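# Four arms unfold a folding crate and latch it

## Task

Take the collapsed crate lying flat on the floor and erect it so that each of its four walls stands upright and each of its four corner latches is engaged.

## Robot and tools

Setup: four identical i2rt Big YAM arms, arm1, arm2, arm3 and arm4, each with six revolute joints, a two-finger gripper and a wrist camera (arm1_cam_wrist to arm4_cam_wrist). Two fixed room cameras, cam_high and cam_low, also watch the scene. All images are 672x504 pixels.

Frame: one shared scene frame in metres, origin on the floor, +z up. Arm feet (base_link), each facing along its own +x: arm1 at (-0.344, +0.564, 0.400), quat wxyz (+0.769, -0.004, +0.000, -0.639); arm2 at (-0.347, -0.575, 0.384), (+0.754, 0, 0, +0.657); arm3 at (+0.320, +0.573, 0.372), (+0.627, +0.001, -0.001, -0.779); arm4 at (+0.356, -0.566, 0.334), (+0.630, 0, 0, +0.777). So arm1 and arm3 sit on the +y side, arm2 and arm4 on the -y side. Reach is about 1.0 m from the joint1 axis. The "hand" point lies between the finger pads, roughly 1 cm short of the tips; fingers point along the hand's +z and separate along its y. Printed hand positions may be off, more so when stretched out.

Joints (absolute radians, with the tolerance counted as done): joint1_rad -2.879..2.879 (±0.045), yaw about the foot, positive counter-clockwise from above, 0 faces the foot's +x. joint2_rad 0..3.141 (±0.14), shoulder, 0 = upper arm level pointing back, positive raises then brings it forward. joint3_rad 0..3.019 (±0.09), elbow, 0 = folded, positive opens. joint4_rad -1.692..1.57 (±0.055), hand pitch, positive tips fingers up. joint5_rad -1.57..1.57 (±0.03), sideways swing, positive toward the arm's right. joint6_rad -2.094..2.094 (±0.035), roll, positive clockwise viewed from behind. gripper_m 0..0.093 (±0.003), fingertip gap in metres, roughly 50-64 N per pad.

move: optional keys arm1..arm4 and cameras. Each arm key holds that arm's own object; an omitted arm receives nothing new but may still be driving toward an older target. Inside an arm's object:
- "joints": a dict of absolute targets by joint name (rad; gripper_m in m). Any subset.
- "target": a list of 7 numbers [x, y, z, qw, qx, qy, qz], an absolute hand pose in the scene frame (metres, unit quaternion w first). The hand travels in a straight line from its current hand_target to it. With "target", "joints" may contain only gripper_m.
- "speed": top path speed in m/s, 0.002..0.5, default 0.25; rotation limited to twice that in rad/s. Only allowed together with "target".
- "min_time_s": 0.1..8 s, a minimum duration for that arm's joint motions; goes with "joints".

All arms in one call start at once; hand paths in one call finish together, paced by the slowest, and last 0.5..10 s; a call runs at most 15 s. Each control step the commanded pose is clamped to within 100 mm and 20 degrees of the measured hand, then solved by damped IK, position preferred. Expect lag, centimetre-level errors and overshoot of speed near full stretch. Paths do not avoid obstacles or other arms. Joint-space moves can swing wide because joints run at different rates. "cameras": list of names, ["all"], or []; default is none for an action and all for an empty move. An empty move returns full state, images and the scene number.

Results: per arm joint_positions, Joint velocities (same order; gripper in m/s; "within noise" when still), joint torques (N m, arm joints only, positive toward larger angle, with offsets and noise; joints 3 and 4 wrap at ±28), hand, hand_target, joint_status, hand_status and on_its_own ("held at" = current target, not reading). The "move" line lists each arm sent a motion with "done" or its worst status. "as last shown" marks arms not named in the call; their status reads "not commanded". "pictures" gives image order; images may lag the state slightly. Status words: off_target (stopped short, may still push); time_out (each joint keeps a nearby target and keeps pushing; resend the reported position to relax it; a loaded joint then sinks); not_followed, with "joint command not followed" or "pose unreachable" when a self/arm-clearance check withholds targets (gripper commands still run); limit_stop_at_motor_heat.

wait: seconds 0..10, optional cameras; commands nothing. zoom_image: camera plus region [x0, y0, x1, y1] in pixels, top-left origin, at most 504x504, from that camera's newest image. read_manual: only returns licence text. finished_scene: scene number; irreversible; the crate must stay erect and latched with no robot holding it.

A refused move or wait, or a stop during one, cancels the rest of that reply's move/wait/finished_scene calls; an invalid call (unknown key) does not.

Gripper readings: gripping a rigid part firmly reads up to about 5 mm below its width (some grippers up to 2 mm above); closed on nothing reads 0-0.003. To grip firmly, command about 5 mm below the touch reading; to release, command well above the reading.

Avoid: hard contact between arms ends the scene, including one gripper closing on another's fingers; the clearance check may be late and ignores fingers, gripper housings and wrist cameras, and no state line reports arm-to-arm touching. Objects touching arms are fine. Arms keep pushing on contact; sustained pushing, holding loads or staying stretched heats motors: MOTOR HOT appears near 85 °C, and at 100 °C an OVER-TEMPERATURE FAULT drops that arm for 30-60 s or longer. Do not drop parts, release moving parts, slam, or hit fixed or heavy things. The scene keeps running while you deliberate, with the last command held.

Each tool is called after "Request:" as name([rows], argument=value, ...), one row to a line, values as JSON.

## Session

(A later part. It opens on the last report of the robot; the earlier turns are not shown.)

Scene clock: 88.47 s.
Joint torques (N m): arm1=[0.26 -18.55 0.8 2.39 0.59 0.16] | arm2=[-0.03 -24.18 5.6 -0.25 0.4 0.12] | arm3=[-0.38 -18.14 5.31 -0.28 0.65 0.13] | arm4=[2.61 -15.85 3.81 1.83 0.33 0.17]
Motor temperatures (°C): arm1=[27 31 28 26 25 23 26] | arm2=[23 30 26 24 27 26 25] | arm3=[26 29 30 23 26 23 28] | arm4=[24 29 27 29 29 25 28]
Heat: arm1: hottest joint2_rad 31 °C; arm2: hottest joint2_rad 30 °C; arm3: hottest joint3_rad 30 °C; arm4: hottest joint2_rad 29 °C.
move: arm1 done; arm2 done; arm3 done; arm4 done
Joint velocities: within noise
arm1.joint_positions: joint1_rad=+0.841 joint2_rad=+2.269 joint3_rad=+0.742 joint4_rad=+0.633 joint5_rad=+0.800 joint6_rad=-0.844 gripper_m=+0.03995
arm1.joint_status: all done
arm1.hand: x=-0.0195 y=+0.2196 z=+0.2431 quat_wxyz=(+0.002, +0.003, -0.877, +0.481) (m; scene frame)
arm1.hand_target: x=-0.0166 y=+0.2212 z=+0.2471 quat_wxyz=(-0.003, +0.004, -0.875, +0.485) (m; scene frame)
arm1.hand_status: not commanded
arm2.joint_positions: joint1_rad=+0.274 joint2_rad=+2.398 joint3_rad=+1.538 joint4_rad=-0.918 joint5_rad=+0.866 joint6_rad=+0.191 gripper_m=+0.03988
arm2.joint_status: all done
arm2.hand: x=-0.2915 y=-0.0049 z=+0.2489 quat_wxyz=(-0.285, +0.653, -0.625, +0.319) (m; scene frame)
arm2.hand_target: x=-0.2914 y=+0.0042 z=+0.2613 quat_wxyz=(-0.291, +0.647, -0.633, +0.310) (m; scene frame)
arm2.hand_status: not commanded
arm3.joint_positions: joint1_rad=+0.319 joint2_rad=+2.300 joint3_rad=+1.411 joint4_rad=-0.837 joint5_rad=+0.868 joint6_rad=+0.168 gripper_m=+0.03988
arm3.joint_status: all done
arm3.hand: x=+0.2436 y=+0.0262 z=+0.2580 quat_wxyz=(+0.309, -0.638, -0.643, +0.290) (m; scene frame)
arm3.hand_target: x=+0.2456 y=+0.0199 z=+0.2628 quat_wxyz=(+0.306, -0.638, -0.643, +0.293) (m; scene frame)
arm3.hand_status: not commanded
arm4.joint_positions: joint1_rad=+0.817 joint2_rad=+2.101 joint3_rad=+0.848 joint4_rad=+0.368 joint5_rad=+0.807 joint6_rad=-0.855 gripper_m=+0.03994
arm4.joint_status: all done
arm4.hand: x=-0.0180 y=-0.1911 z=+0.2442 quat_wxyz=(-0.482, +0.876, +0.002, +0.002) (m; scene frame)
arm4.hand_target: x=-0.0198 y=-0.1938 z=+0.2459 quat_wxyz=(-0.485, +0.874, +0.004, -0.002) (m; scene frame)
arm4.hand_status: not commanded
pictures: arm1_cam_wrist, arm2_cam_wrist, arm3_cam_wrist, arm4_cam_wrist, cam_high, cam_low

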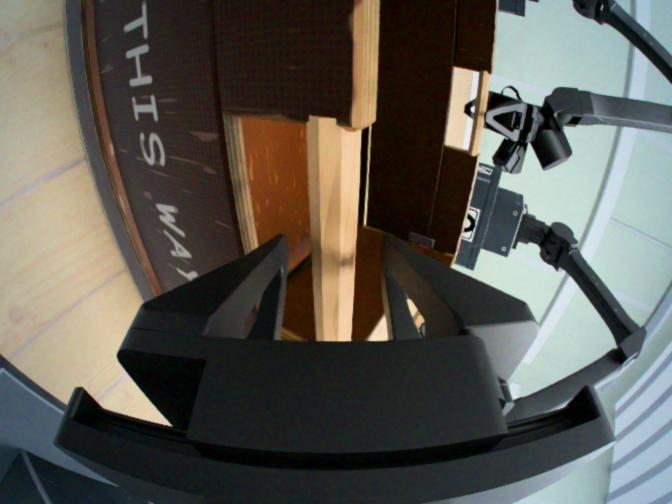

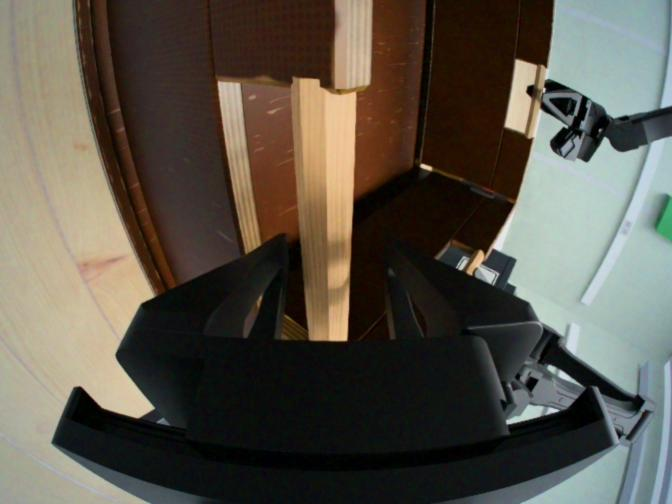

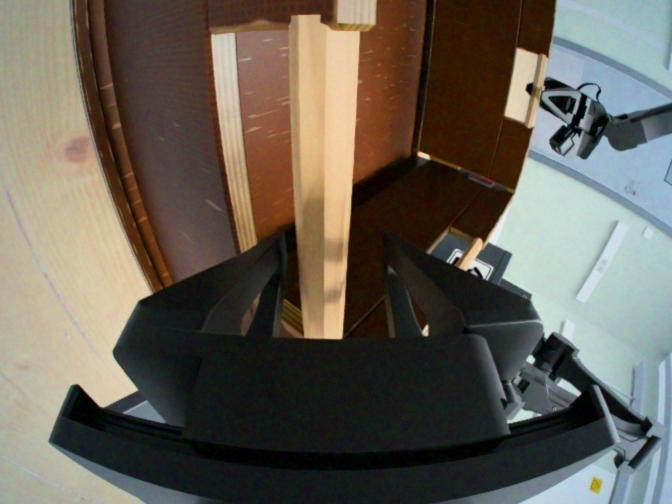

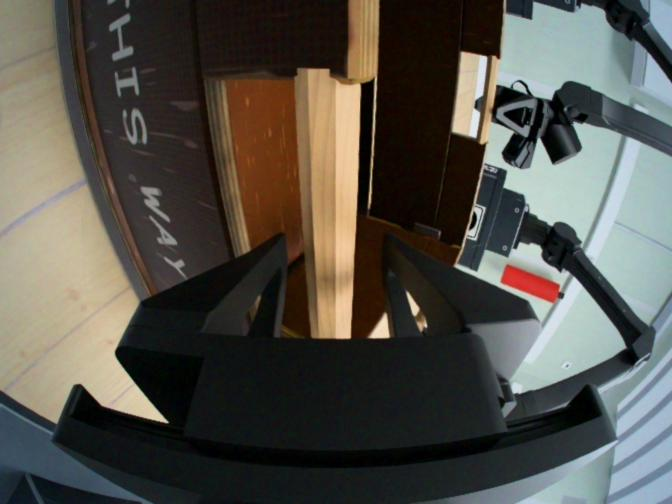

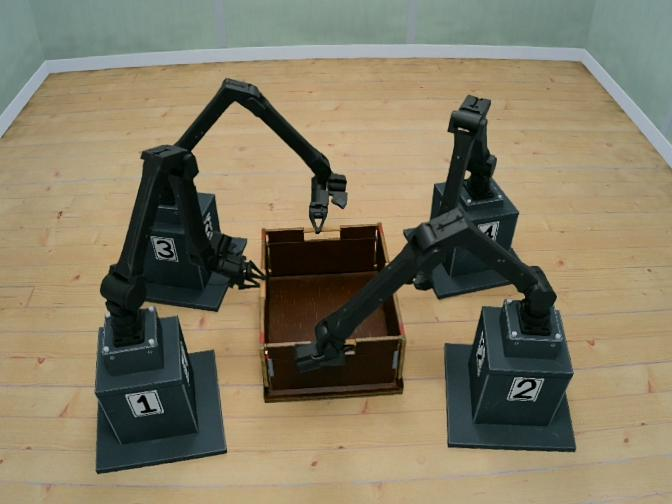

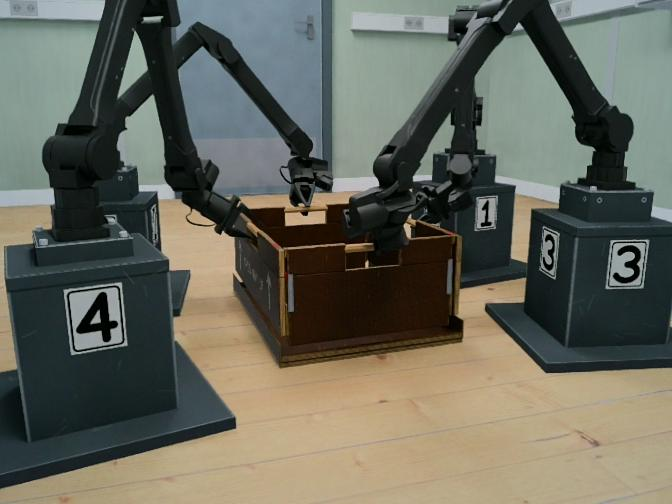

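Request:
move(arm1={"target": [-0.017, 0.306, 0.302, -0.003, 0.004, -0.875, 0.485], "speed": 0.13}, arm2={"target": [-0.369, 0.004, 0.330, -0.291, 0.647, -0.633, 0.310], "speed": 0.13}, arm3={"target": [0.323, 0.021, 0.330, 0.306, -0.638, -0.643, 0.293], "speed": 0.13}, arm4={"target": [-0.020, -0.279, 0.302, -0.485, 0.874, 0.004, -0.002], "speed": 0.13}, cameras=["all"])

Request:
zoom_image(camera="cam_high", region=[235, 210, 425, 410])

Request:
zoom_image(camera="cam_low", region=[200, 180, 480, 375])

Request:
zoom_image(camera="arm1_cam_wrist", region=[340, 150, 460, 270])

Request:
zoom_image(camera="arm2_cam_wrist", region=[390, 110, 510, 230])

Request:
zoom_image(camera="arm3_cam_wrist", region=[390, 100, 510, 220])

Request:
zoom_image(camera="arm4_cam_wrist", region=[340, 140, 460, 260])

Scene clock: 93.30 s.
Joint torques (N m): arm1=[0.56 -15.79 1.52 0.92 0.75 0.28] | arm2=[-0.15 -25.29 7.47 -0.59 0.39 0.15] | arm3=[0.09 -18.37 7.54 -0.64 0.42 0.23] | arm4=[2.14 -13.74 4.75 0.49 0.43 0.4]
Motor temperatures (°C): arm1=[27 31 28 26 25 23 26] | arm2=[23 30 26 24 27 26 25] | arm3=[26 29 30 23 26 23 28] | arm4=[24 29 27 29 28 25 27]
Heat: arm1: hottest joint2_rad 31 °C; arm2: hottest joint2_rad 30 °C; arm3: hottest joint3_rad 30 °C; arm4: hottest joint2_rad 29 °C.
move: arm1 done; arm2 off_target; arm3 off_target; arm4 done
Joint velocities: within noise
arm1.joint_positions: joint1_rad=+1.048 joint2_rad=+2.044 joint3_rad=+0.614 joint4_rad=+0.351 joint5_rad=+0.919 joint6_rad=-0.597 gripper_m=+0.03997
arm1.joint_status: not commanded
arm1.hand: x=-0.0198 y=+0.3025 z=+0.2999 quat_wxyz=(+0.001, +0.006, -0.875, +0.485) (m; scene frame)
arm1.hand_target: x=-0.0184 y=+0.3051 z=+0.3020 quat_wxyz=(-0.002, +0.005, -0.874, +0.486) (m; scene frame)
arm1.hand_status: done (0.005 m and 0.6 deg from the pose sent, 0.105 m and 0.8 deg at the start)
arm2.joint_positions: joint1_rad=+0.400 joint2_rad=+2.340 joint3_rad=+1.602 joint4_rad=-1.206 joint5_rad=+0.835 joint6_rad=+0.375 gripper_m=+0.03989
arm2.joint_status: not commanded
arm2.hand: x=-0.3643 y=-0.0132 z=+0.3052 quat_wxyz=(-0.280, +0.655, -0.619, +0.331) (m; scene frame)
arm2.hand_target: x=-0.3696 y=+0.0050 z=+0.3294 quat_wxyz=(-0.293, +0.647, -0.633, +0.308) (m; scene frame)
arm2.hand_status: off_target (0.031 m and 3.2 deg from the pose sent, 0.113 m and 1.7 deg at the start)
arm3.joint_positions: joint1_rad=+0.451 joint2_rad=+2.233 joint3_rad=+1.466 joint4_rad=-1.135 joint5_rad=+0.845 joint6_rad=+0.358 gripper_m=+0.03991
arm3.joint_status: not commanded
arm3.hand: x=+0.3152 y=+0.0357 z=+0.3148 quat_wxyz=(+0.322, -0.630, -0.647, +0.286) (m; scene frame)
arm3.hand_target: x=+0.3234 y=+0.0194 z=+0.3294 quat_wxyz=(+0.303, -0.639, -0.642, +0.296) (m; scene frame)
arm3.hand_status: off_target (0.023 m and 2.2 deg from the pose sent, 0.107 m and 0.5 deg at the start)
arm4.joint_positions: joint1_rad=+0.991 joint2_rad=+1.884 joint3_rad=+0.750 joint4_rad=+0.098 joint5_rad=+0.915 joint6_rad=-0.648 gripper_m=+0.03995
arm4.joint_status: not commanded
arm4.hand: x=-0.0190 y=-0.2716 z=+0.3030 quat_wxyz=(-0.487, +0.873, +0.004, +0.001) (m; scene frame)
arm4.hand_target: x=-0.0172 y=-0.2750 z=+0.3023 quat_wxyz=(-0.486, +0.874, +0.001, +0.001) (m; scene frame)
arm4.hand_status: done (0.008 m and 0.5 deg from the pose sent, 0.105 m and 0.6 deg at the start)
pictures: arm1_cam_wrist, arm2_cam_wrist, arm3_cam_wrist, arm4_cam_wrist, cam_high, cam_low

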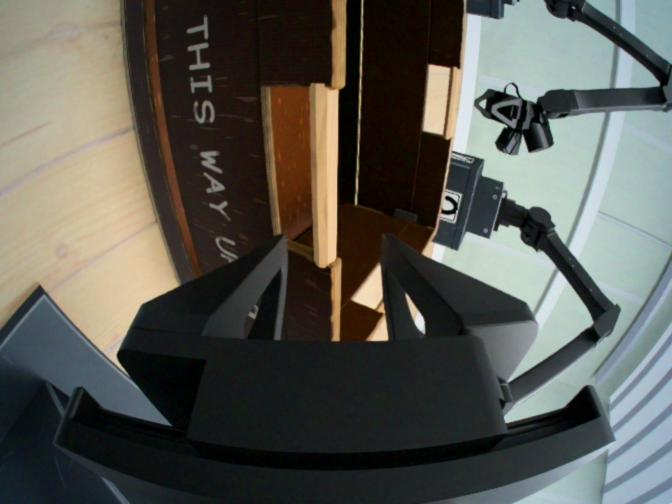

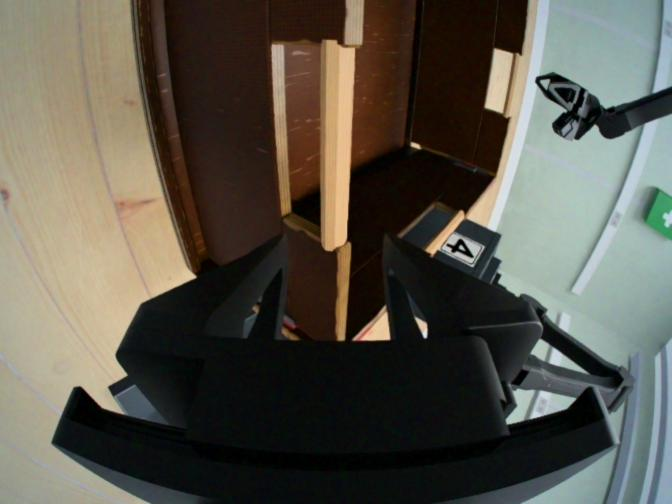

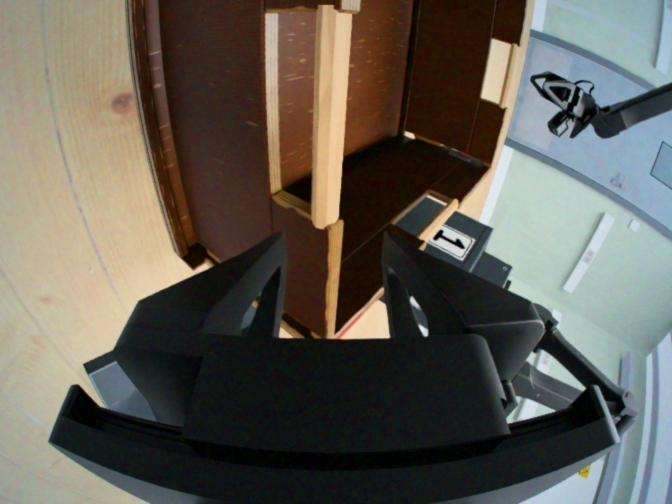

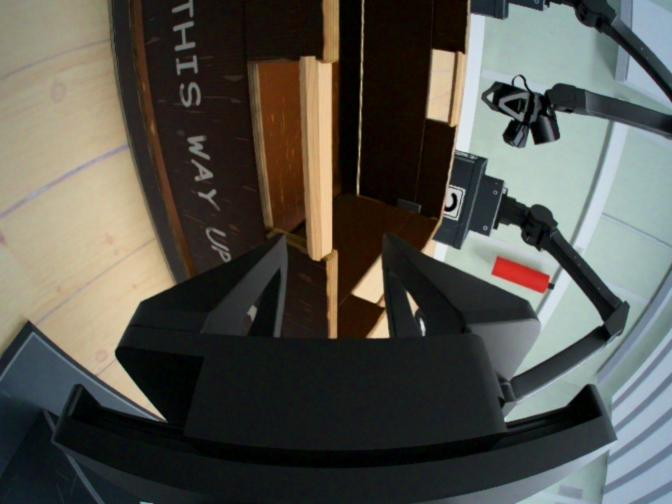

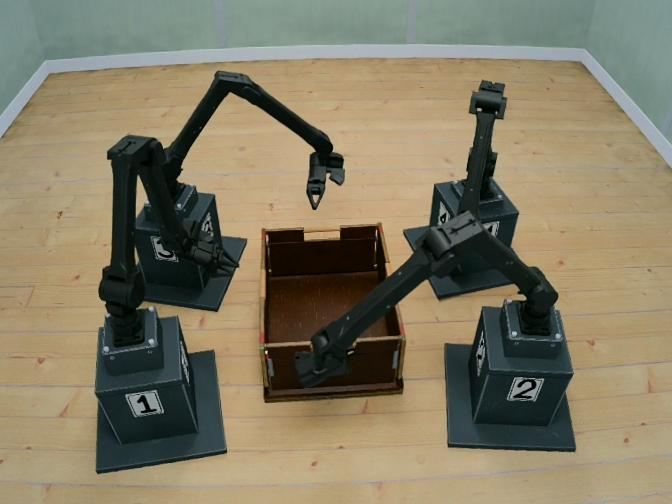

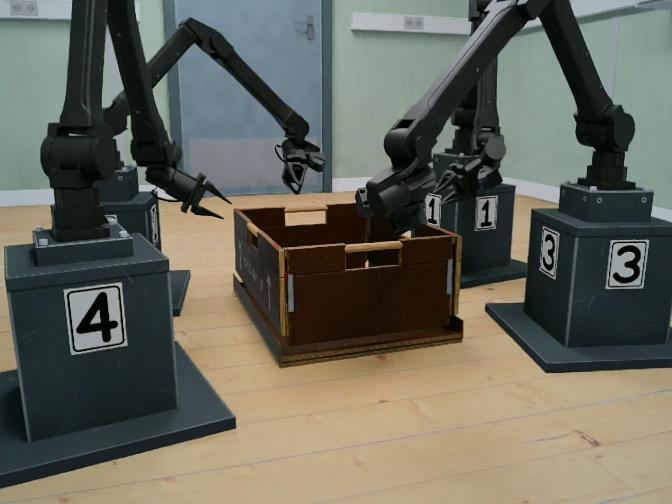

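Scaled by 2.520 from the camera's 672x504 image, which has a finer 960x720 frame.

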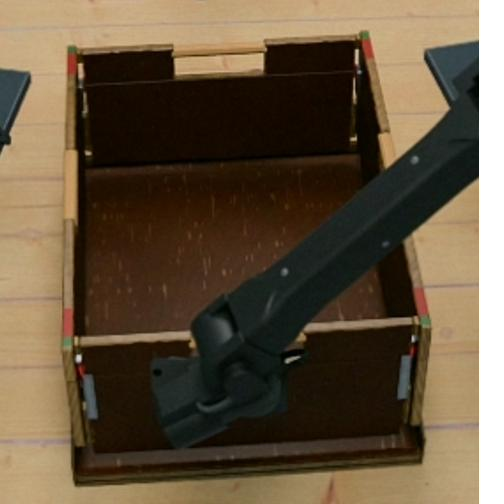

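Scaled by 1.800 from the camera's 672x504 image, which has a finer 960x720 frame.

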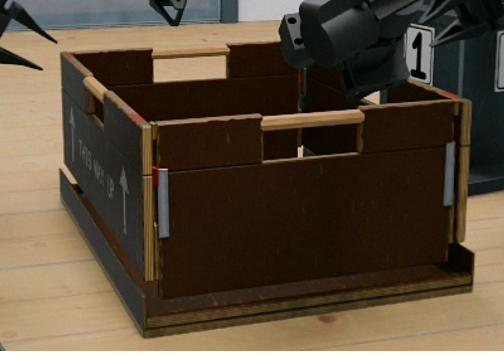

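Scaled by 4.200 from the camera's 672x504 image, which has a finer 960x720 frame.

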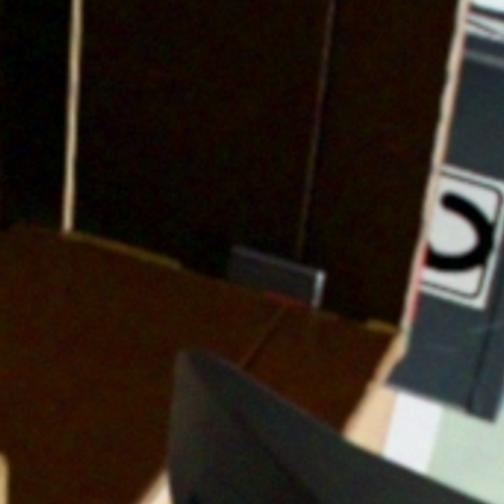

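Scaled by 4.200 from the camera's 672x504 image, which has a finer 960x720 frame.

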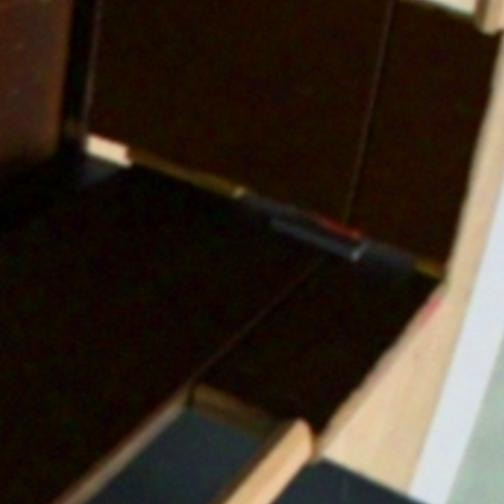

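Scaled by 4.200 from the camera's 672x504 image, which has a finer 960x720 frame.

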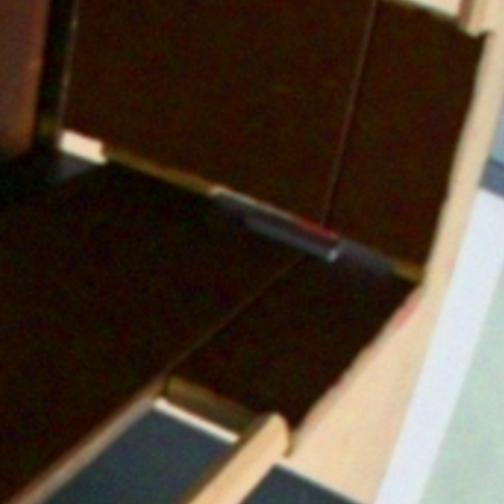

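Scaled by 4.200 from the camera's 672x504 image, which has a finer 960x720 frame.

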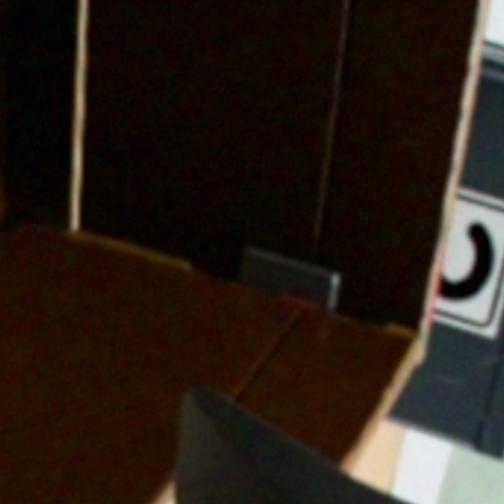

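Request:
finished_scene(scene=2)

The scene is finished: the task was done.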